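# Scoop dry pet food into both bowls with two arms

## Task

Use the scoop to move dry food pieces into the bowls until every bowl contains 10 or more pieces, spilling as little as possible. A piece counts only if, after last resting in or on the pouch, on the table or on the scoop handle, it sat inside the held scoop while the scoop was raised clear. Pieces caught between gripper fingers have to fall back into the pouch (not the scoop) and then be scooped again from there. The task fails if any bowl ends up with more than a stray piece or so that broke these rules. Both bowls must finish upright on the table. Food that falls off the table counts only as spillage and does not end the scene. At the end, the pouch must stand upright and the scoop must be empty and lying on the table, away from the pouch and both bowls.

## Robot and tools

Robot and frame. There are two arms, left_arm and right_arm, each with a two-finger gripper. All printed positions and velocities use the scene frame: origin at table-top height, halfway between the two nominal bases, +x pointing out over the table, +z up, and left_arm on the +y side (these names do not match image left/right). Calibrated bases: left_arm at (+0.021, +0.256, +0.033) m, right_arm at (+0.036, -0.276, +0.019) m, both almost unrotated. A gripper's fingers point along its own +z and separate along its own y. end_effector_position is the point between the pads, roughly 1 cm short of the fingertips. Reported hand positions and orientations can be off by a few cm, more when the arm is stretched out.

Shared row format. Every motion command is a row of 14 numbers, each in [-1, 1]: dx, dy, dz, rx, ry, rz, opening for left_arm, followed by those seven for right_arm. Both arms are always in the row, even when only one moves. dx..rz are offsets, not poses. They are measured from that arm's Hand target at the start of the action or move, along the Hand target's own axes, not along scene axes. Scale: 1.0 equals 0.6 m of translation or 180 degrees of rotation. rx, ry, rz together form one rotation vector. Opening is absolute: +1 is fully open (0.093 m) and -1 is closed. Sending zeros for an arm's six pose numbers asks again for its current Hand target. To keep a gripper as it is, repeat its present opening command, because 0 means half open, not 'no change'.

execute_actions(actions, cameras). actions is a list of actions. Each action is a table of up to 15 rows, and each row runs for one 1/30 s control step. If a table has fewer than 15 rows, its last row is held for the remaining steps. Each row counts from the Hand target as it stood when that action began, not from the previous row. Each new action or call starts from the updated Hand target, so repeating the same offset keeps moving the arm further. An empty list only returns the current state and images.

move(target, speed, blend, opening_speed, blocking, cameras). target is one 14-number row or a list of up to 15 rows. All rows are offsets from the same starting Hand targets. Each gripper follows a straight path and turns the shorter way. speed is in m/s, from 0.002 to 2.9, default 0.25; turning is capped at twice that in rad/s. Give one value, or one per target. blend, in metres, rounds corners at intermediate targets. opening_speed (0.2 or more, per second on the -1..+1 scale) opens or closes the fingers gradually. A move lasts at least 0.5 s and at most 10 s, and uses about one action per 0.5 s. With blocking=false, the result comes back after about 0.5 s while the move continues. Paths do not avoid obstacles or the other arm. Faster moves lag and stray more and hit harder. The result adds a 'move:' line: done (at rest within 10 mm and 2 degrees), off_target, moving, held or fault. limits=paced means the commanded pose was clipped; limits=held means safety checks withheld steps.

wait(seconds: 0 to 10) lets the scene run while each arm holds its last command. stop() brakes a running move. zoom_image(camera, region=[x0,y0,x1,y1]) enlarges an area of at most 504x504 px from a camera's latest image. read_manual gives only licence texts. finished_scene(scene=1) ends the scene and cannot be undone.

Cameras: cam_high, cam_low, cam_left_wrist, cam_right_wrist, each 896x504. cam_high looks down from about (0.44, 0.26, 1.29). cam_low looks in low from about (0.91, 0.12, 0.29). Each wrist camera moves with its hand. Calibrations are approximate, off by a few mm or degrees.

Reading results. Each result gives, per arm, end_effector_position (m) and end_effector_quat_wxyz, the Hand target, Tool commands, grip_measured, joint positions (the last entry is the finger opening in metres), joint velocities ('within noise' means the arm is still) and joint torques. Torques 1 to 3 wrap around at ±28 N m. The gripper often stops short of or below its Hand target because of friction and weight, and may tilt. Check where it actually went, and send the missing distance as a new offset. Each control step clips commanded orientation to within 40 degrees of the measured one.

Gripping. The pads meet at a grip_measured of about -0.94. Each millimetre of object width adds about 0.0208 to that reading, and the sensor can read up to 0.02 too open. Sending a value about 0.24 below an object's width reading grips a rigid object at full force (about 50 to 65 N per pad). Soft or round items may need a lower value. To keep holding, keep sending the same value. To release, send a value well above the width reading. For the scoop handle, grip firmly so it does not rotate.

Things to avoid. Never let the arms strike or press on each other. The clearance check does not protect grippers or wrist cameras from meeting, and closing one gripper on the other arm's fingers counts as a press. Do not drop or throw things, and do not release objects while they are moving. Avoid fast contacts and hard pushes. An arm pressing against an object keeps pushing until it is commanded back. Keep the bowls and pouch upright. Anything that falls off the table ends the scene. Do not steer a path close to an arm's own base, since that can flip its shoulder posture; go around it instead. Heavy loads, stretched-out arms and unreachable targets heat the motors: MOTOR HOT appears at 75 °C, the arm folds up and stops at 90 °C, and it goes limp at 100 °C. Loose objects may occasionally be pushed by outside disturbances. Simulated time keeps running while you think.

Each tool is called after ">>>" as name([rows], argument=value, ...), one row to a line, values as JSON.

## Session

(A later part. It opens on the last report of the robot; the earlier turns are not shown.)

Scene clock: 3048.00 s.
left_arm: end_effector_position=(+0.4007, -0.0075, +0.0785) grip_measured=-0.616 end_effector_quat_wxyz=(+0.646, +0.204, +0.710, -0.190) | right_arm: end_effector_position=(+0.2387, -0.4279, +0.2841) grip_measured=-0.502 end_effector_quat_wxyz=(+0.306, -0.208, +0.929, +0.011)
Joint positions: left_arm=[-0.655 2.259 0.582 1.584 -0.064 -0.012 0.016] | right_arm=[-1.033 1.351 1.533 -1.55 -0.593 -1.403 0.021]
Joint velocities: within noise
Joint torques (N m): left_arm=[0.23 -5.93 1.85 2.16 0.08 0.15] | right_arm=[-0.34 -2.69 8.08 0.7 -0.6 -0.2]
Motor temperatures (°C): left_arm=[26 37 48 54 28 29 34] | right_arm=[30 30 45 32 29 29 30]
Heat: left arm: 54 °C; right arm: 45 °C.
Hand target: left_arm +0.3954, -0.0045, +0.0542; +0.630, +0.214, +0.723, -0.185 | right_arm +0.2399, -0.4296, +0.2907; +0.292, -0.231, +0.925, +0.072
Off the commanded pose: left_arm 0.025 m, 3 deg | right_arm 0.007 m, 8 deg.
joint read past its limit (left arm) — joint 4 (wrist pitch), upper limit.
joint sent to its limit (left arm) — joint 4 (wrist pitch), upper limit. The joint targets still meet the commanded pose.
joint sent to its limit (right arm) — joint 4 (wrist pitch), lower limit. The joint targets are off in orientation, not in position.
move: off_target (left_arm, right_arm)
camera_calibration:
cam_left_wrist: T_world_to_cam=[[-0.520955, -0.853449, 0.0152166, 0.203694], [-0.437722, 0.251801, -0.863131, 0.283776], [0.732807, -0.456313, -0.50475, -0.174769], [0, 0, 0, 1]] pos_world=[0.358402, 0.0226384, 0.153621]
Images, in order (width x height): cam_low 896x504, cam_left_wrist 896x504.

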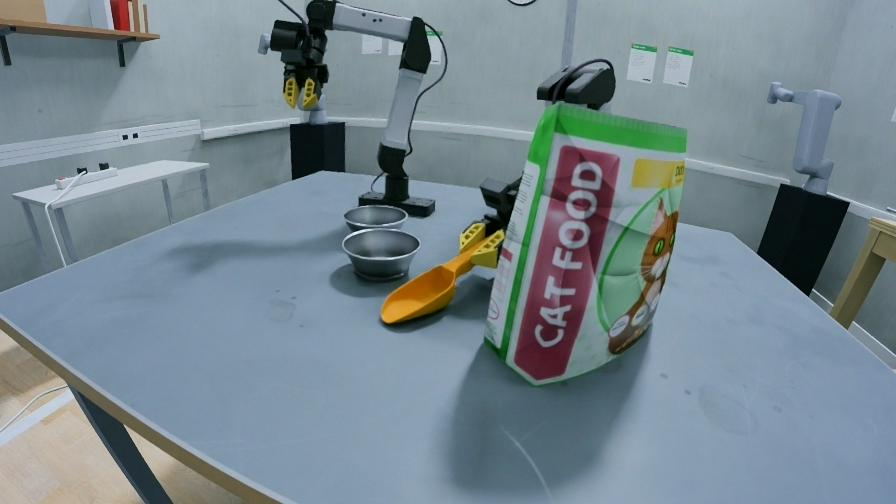

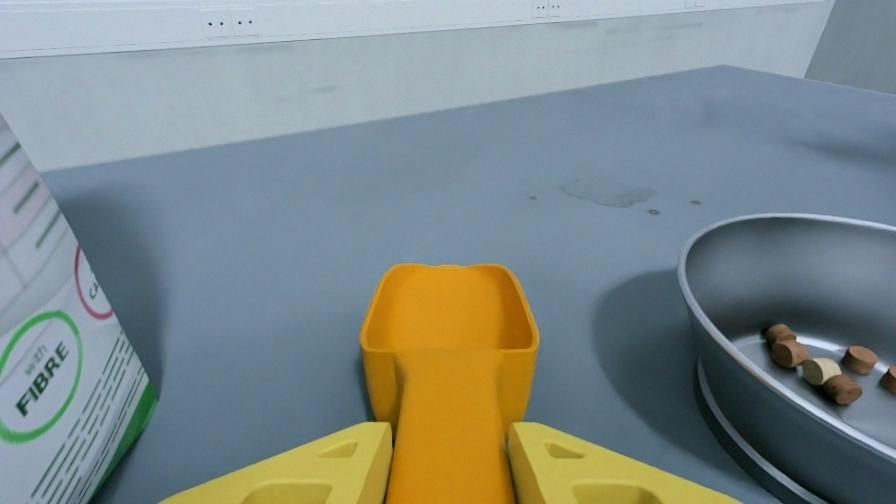

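>>> move(target=[0.0248,0,0.1128,0,-0.011,0,-0.8,0,0,0,0,0,0,-0.5], speed=0.08, cameras=["cam_left_wrist","cam_low"])

Scene clock: 3060.57 s.
left_arm: end_effector_position=(+0.4534, -0.0426, +0.0712) grip_measured=-0.616 end_effector_quat_wxyz=(+0.681, +0.193, +0.677, -0.200) | right_arm: end_effector_position=(+0.2387, -0.4279, +0.2841) grip_measured=-0.502 end_effector_quat_wxyz=(+0.306, -0.208, +0.929, +0.011)
Joint positions: left_arm=[-0.649 2.456 0.882 1.583 -0.059 -0.008 0.016] | right_arm=[-1.033 1.351 1.533 -1.55 -0.593 -1.403 0.021]
Joint velocities: within noise
Joint torques (N m): left_arm=[0.49 -7.28 2.58 1.69 0.13 0.14] | right_arm=[-0.35 -2.71 8.03 0.7 -0.6 -0.19]
Motor temperatures (°C): left_arm=[26 36 46 54 28 29 34] | right_arm=[30 30 46 32 29 29 30]
Heat: left arm: 54 °C; right arm: 46 °C.
Hand target: left_arm +0.4500, -0.0398, +0.0302; +0.642, +0.211, +0.712, -0.189 | right_arm +0.2399, -0.4296, +0.2907; +0.292, -0.231, +0.925, +0.072
Off the commanded pose: left_arm 0.041 m, 6 deg | right_arm 0.007 m, 8 deg.
joint read past its limit (left arm) — joint 4 (wrist pitch), upper limit.
joint sent to its limit (right arm) — joint 4 (wrist pitch), lower limit. The joint targets are off in orientation, not in position.
move: off_target (left_arm, right_arm)
camera_calibration:
cam_left_wrist: T_world_to_cam=[[-0.520947, -0.853376, 0.0190823, 0.201024], [-0.362955, 0.201223, -0.90982, 0.276656], [0.772579, -0.480894, -0.414563, -0.258593], [0, 0, 0, 1]] pos_world=[0.40492, -0.0084763, 0.140669]
Images, in order (width x height): cam_low 896x504, cam_left_wrist 896x504.

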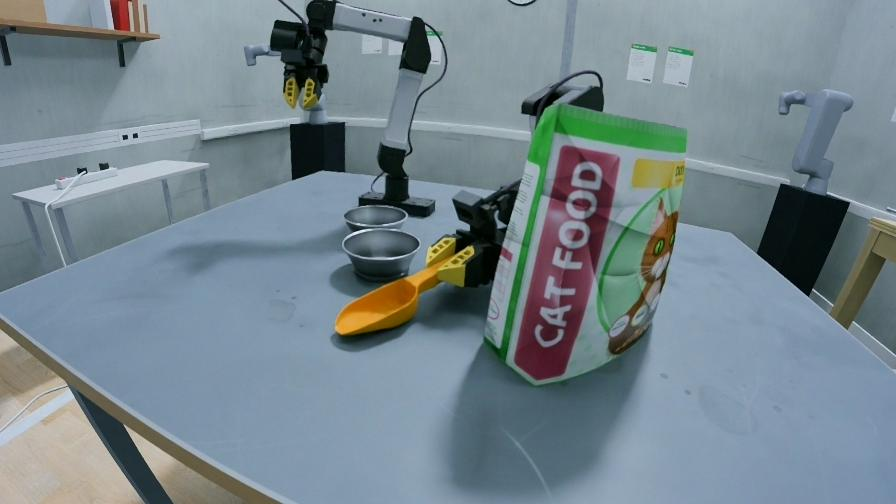

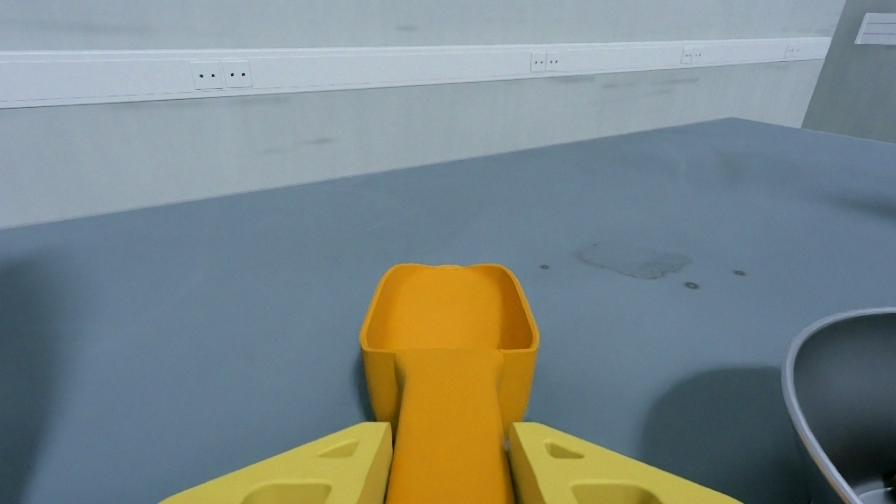

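>>> move([
  [-0.033,0,-0.005,0,0,0,-0.66,0,0,0,0,0,0,-0.5],
  [-0.01,0,-0.002,0,0,0,-0.55,0,0,0,0,0,0,-0.5],
], speed=0.03, opening_speed=0.2, cameras=["cam_left_wrist","cam_low"])

Scene clock: 3069.63 s.
left_arm: end_effector_position=(+0.4511, -0.0413, +0.0717) grip_measured=-0.544 end_effector_quat_wxyz=(+0.679, +0.194, +0.679, -0.200) | right_arm: end_effector_position=(+0.2387, -0.4279, +0.2841) grip_measured=-0.502 end_effector_quat_wxyz=(+0.306, -0.208, +0.929, +0.011)
Joint positions: left_arm=[-0.649 2.445 0.868 1.581 -0.058 -0.007 0.019] | right_arm=[-1.033 1.351 1.533 -1.55 -0.593 -1.403 0.021]
Joint velocities: within noise
Joint torques (N m): left_arm=[0.5 -8.38 2.92 1.58 0.11 0.15] | right_arm=[-0.29 -2.69 8.06 0.71 -0.6 -0.2]
Motor temperatures (°C): left_arm=[26 36 45 52 28 29 34] | right_arm=[30 30 46 32 29 29 30]
Heat: left arm: 52 °C; right arm: 46 °C.
Hand target: left_arm +0.4495, -0.0395, +0.0363; +0.643, +0.211, +0.712, -0.189 | right_arm +0.2399, -0.4296, +0.2907; +0.292, -0.231, +0.925, +0.072
Off the commanded pose: left_arm 0.036 m, 6 deg | right_arm 0.007 m, 8 deg.
joint read past its limit (left arm) — joint 4 (wrist pitch), upper limit.
joint sent to its limit (right arm) — joint 4 (wrist pitch), lower limit. The joint targets are off in orientation, not in position.
move: off_target (left_arm, right_arm); target 2's new opening was sent with left_arm's hand 0.036 m and 6 deg from that target
camera_calibration:
cam_left_wrist: T_world_to_cam=[[-0.522129, -0.85267, 0.0182851, 0.201638], [-0.366707, 0.205092, -0.907449, 0.277758], [0.770004, -0.480511, -0.419765, -0.254395], [0, 0, 0, 1]] pos_world=[0.403022, -0.00727484, 0.141578]
Images, in order (width x height): cam_low 896x504, cam_left_wrist 896x504.

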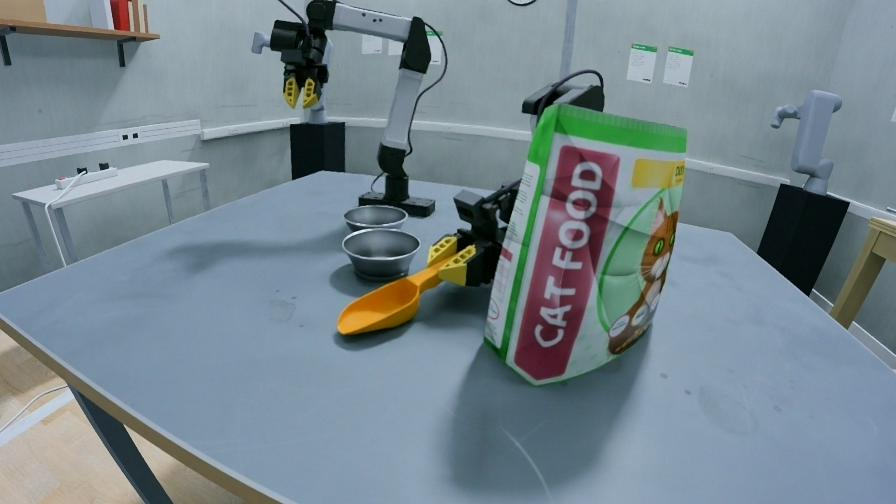

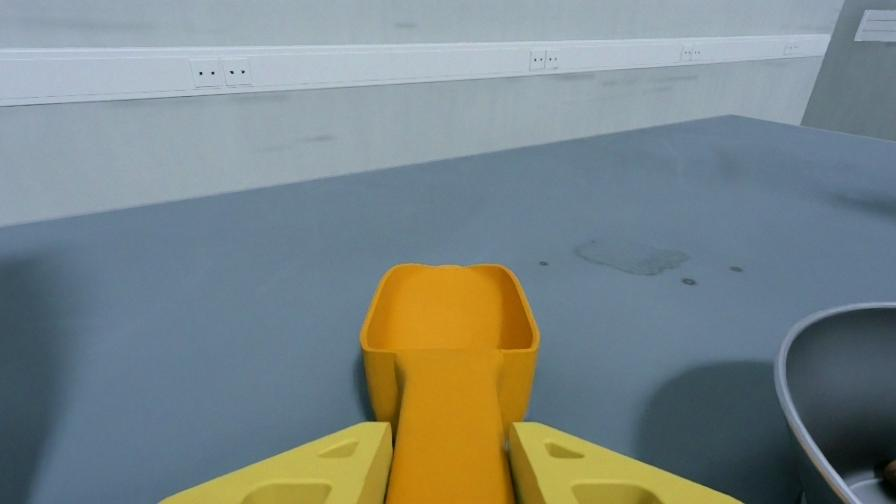

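>>> move(target=[-0.041,0,-0.006,0,0,0,-0.48,0,0,0,0,0,0,-0.5], speed=0.03, opening_speed=0.2, cameras=["cam_left_wrist","cam_low"])

Scene clock: 3075.30 s.
left_arm: end_effector_position=(+0.4473, -0.0388, +0.0497) grip_measured=-0.481 end_effector_quat_wxyz=(+0.639, +0.208, +0.716, -0.186) | right_arm: end_effector_position=(+0.2387, -0.4279, +0.2841) grip_measured=-0.502 end_effector_quat_wxyz=(+0.306, -0.208, +0.929, +0.011)
Joint positions: left_arm=[-0.649 2.417 0.847 1.456 -0.057 -0.007 0.022] | right_arm=[-1.033 1.351 1.533 -1.55 -0.593 -1.403 0.021]
Joint velocities: within noise
Joint torques (N m): left_arm=[0.47 -14.32 2.71 2.1 0.09 0.15] | right_arm=[-0.32 -2.74 8.02 0.7 -0.6 -0.2]
Motor temperatures (°C): left_arm=[26 37 45 52 28 29 34] | right_arm=[30 30 46 32 30 29 30]
Heat: left arm: 52 °C; right arm: 46 °C.
Hand target: left_arm +0.4485, -0.0390, +0.0610; +0.642, +0.211, +0.712, -0.189 | right_arm +0.2399, -0.4296, +0.2907; +0.292, -0.231, +0.925, +0.072
Off the commanded pose: left_arm 0.011 m, 1 deg | right_arm 0.007 m, 8 deg.
joint sent to its limit (right arm) — joint 4 (wrist pitch), lower limit. The joint targets are off in orientation, not in position.
move: off_target (left_arm, right_arm)
camera_calibration:
cam_left_wrist: T_world_to_cam=[[-0.521828, -0.852995, 0.00974587, 0.202416], [-0.449985, 0.265541, -0.852644, 0.292777], [0.724713, -0.449319, -0.522402, -0.232963], [0, 0, 0, 1]] pos_world=[0.406203, -0.00975894, 0.125962]
Images, in order (width x height): cam_low 896x504, cam_left_wrist 896x504.

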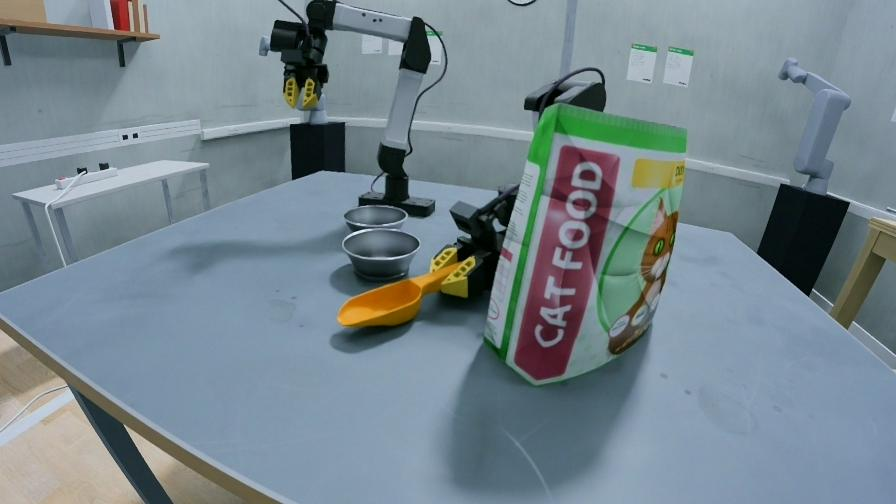

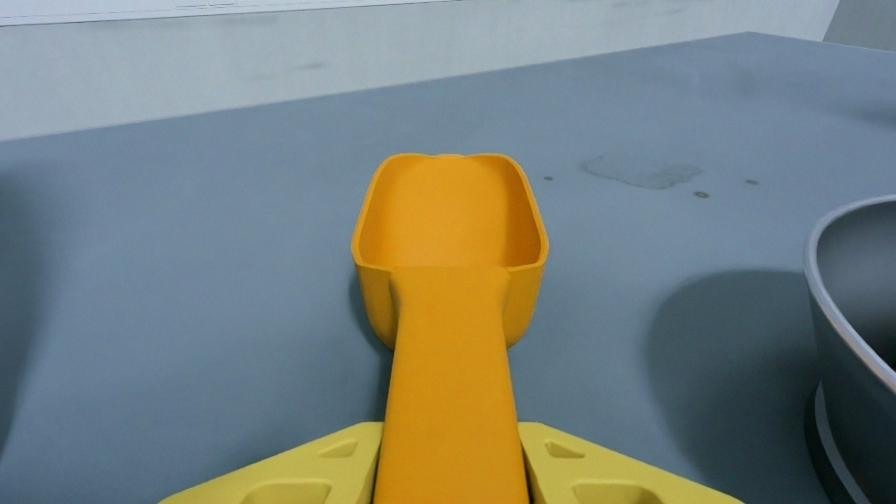

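>>> move(target=[0.04,0,0.006,0,0,0,-0.45,0,0,0,0,0,0,-0.5], speed=0.04, opening_speed=0.2, cameras=["cam_left_wrist","cam_low"])

Scene clock: 3079.97 s.
left_arm: end_effector_position=(+0.4476, -0.0390, +0.0402) grip_measured=-0.452 end_effector_quat_wxyz=(+0.643, +0.207, +0.713, -0.188) | right_arm: end_effector_position=(+0.2387, -0.4279, +0.2841) grip_measured=-0.502 end_effector_quat_wxyz=(+0.306, -0.208, +0.929, +0.011)
Joint positions: left_arm=[-0.649 2.467 0.863 1.5 -0.057 -0.008 0.024] | right_arm=[-1.033 1.351 1.533 -1.55 -0.593 -1.403 0.021]
Joint velocities: within noise
Joint torques (N m): left_arm=[0.47 -10 4.11 2.3 0.1 0.15] | right_arm=[-0.28 -2.71 8.09 0.71 -0.61 -0.19]
Motor temperatures (°C): left_arm=[26 38 44 52 28 29 33] | right_arm=[30 30 46 32 30 29 30]
Heat: left arm: 52 °C; right arm: 46 °C.
Hand target: left_arm +0.4496, -0.0396, +0.0369; +0.642, +0.211, +0.712, -0.189 | right_arm +0.2399, -0.4296, +0.2907; +0.292, -0.231, +0.925, +0.072
Off the commanded pose: left_arm 0.004 m, 1 deg | right_arm 0.007 m, 8 deg.
joint sent to its limit (right arm) — joint 4 (wrist pitch), lower limit. The joint targets are off in orientation, not in position.
move: off_target (right_arm)
camera_calibration:
cam_left_wrist: T_world_to_cam=[[-0.521784, -0.853008, 0.010931, 0.202405], [-0.443055, 0.260022, -0.857957, 0.281729], [0.729002, -0.452511, -0.513605, -0.240563], [0, 0, 0, 1]] pos_world=[0.405804, -0.00945991, 0.115945]
Images, in order (width x height): cam_low 896x504, cam_left_wrist 896x504.

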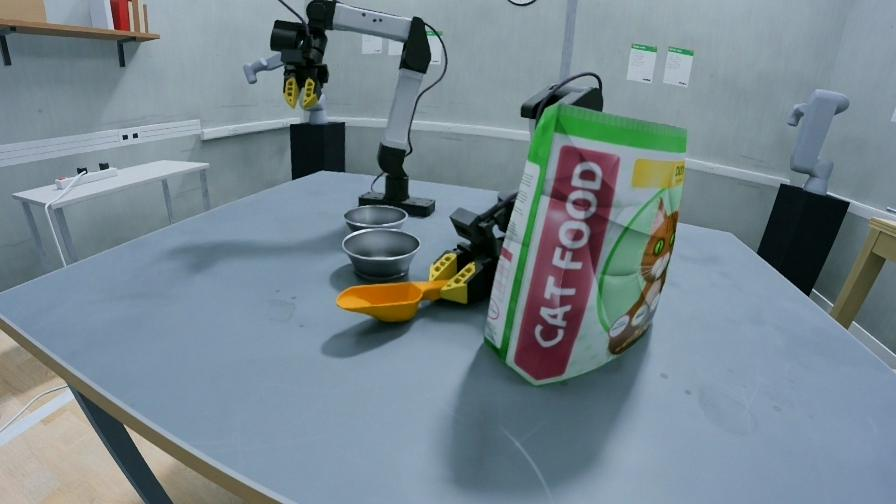

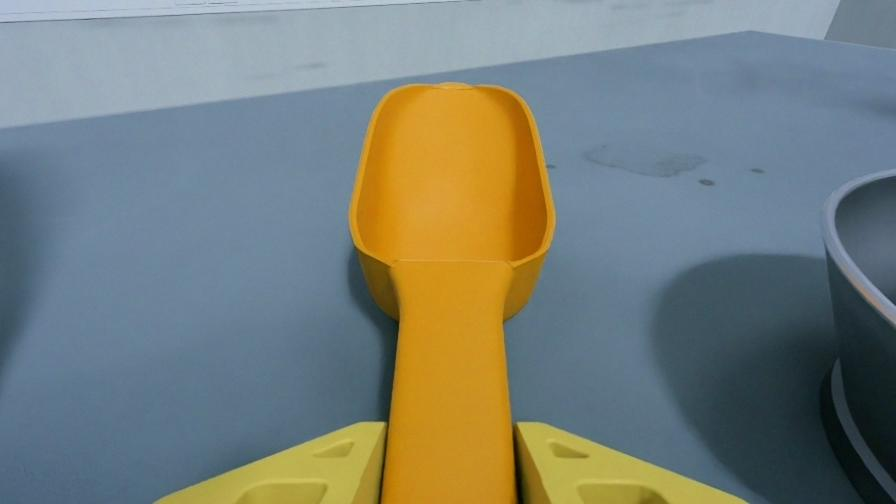

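>>> move(target=[0,0,0,0,0,0,0.0,0,0,0,0,0,0,-0.5], opening_speed=0.3, cameras=["cam_left_wrist","cam_low"])

Scene clock: 3084.83 s.
left_arm: end_effector_position=(+0.4479, -0.0385, +0.0403) grip_measured=-0.002 end_effector_quat_wxyz=(+0.643, +0.206, +0.713, -0.187) | right_arm: end_effector_position=(+0.2387, -0.4279, +0.2841) grip_measured=-0.502 end_effector_quat_wxyz=(+0.306, -0.208, +0.929, +0.011)
Joint positions: left_arm=[-0.648 2.467 0.863 1.501 -0.057 -0.008 0.045] | right_arm=[-1.033 1.351 1.533 -1.55 -0.593 -1.403 0.021]
Joint velocities: within noise
Joint torques (N m): left_arm=[0.42 -10.04 4.15 2.3 0.11 0.16] | right_arm=[-0.28 -2.67 8.02 0.7 -0.6 -0.19]
Motor temperatures (°C): left_arm=[26 38 44 52 28 29 33] | right_arm=[30 30 46 32 30 29 30]
Heat: left arm: 52 °C; right arm: 46 °C.
Hand target: left_arm +0.4496, -0.0395, +0.0369; +0.643, +0.210, +0.712, -0.189 | right_arm +0.2399, -0.4296, +0.2907; +0.292, -0.231, +0.925, +0.072
Off the commanded pose: left_arm 0.004 m, 1 deg | right_arm 0.007 m, 8 deg.
joint sent to its limit (right arm) — joint 4 (wrist pitch), lower limit. The joint targets are off in orientation, not in position.
move: off_target (right_arm)
camera_calibration:
cam_left_wrist: T_world_to_cam=[[-0.520821, -0.853595, 0.0109496, 0.202503], [-0.443025, 0.259303, -0.85819, 0.281764], [0.729708, -0.451815, -0.513215, -0.240925], [0, 0, 0, 1]] pos_world=[0.406101, -0.00906017, 0.115944]
Images, in order (width x height): cam_low 896x504, cam_left_wrist 896x504.

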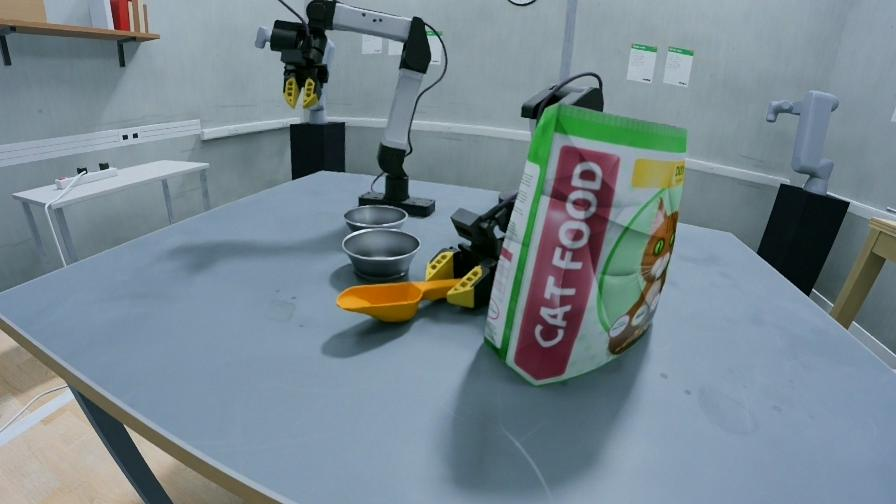

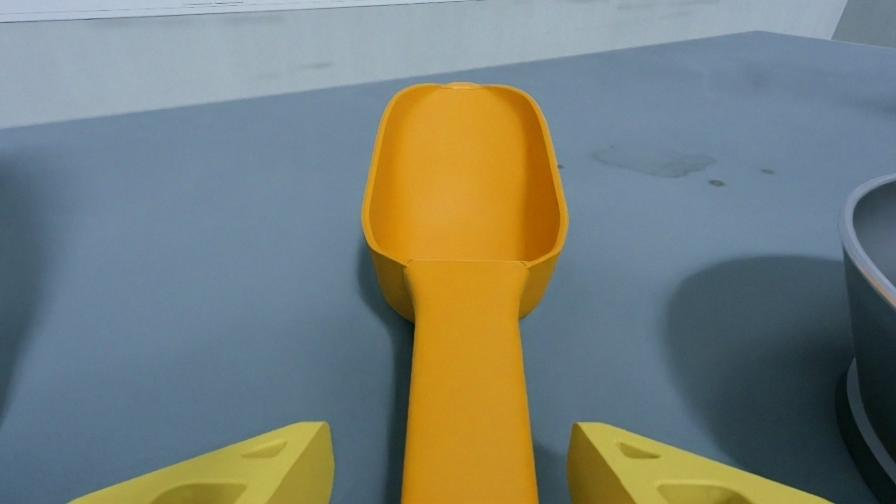

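>>> move([
  [-0.0028,0,-0.1013,0,0.044,0,0.0,0,0,0,0,0,0,-0.5],
  [-0.0717,0,-0.2117,0,0.067,0,0.0,0,0,0,0,0,0,-0.5],
  [-0.298,0,-0.2767,0,0.067,0,0.0,0,0,0,0,0,0,-0.5],
], speed=[0.06,0.1,0.2], blend=[0.01,0.01,0])

Scene clock: 3099.17 s.
left_arm: end_effector_position=(+0.3230, +0.0424, +0.2216) grip_measured=-0.002 end_effector_quat_wxyz=(+0.557, +0.235, +0.779, -0.165) | right_arm: end_effector_position=(+0.2387, -0.4279, +0.2841) grip_measured=-0.502 end_effector_quat_wxyz=(+0.306, -0.208, +0.929, +0.011)
Joint positions: left_arm=[-0.667 1.112 0.535 0.245 -0.057 -0.014 0.045] | right_arm=[-1.033 1.351 1.533 -1.55 -0.593 -1.403 0.021]
Joint velocities: within noise
Joint torques (N m): left_arm=[-0.42 -3.73 9.18 2.16 -0.19 0.04] | right_arm=[-0.32 -2.69 8.01 0.71 -0.6 -0.19]
Motor temperatures (°C): left_arm=[26 39 44 52 28 29 32] | right_arm=[30 30 46 32 30 29 30]
Heat: left arm: 52 °C; right arm: 46 °C.
Hand target: left_arm +0.3262, +0.0400, +0.2318; +0.564, +0.229, +0.776, -0.166 | right_arm +0.2399, -0.4296, +0.2907; +0.292, -0.231, +0.925, +0.072
Off the commanded pose: left_arm 0.011 m, 1 deg | right_arm 0.007 m, 8 deg.
joint sent to its limit (right arm) — joint 4 (wrist pitch), lower limit. The joint targets are off in orientation, not in position.
move: off_target (left_arm, right_arm)
camera_calibration:
cam_left_wrist: T_world_to_cam=[[-0.534966, -0.844874, -0.000317778, 0.21118], [-0.586406, 0.371577, -0.719763, 0.371892], [0.608227, -0.384862, -0.69422, 0.0564013], [0, 0, 0, 1]] pos_world=[0.296749, 0.0619404, 0.306896]
cam_right_wrist: T_world_to_cam=[[0.329064, -0.937704, 0.111486, -0.510781], [-0.923192, -0.344283, -0.170841, 0.159874], [0.198581, -0.0467053, -0.978971, 0.288535], [0, 0, 0, 1]] pos_world=[0.258376, -0.410443, 0.366725]

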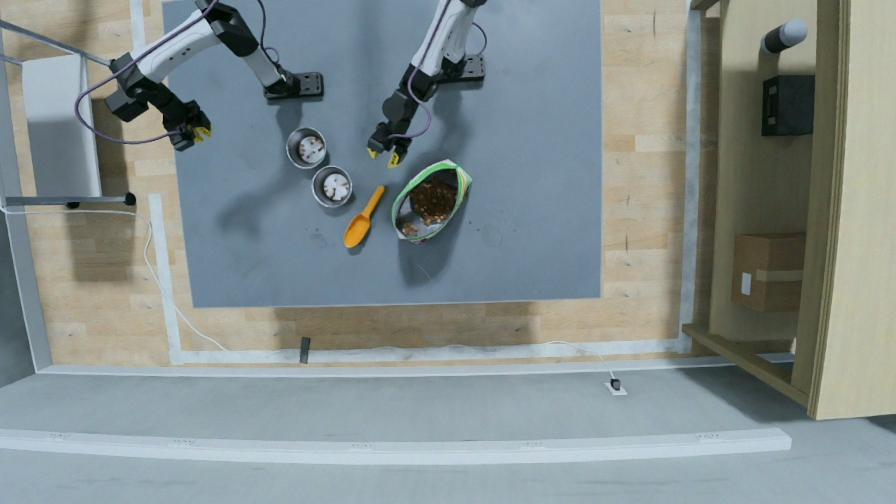

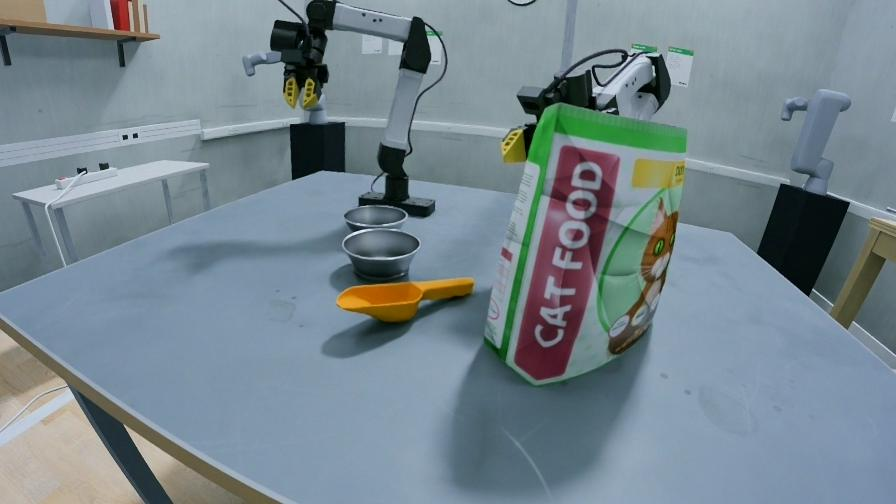

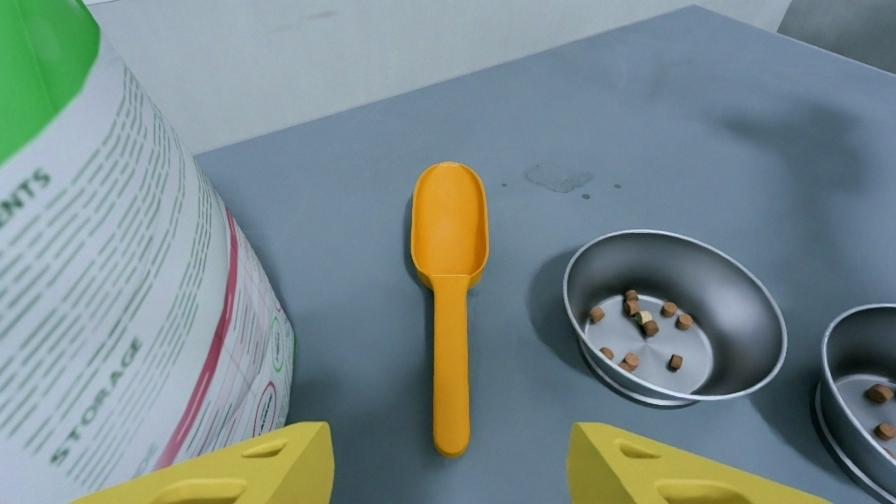

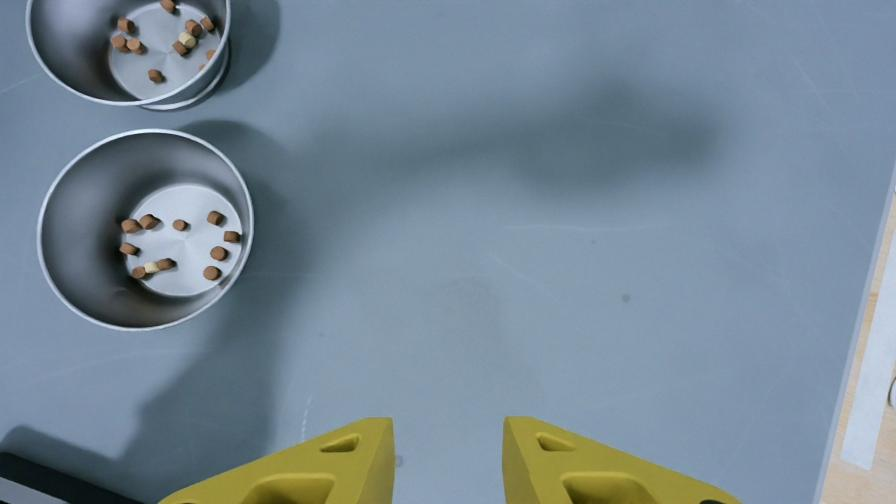

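>>> finished_scene()

The scene is finished: the task was done.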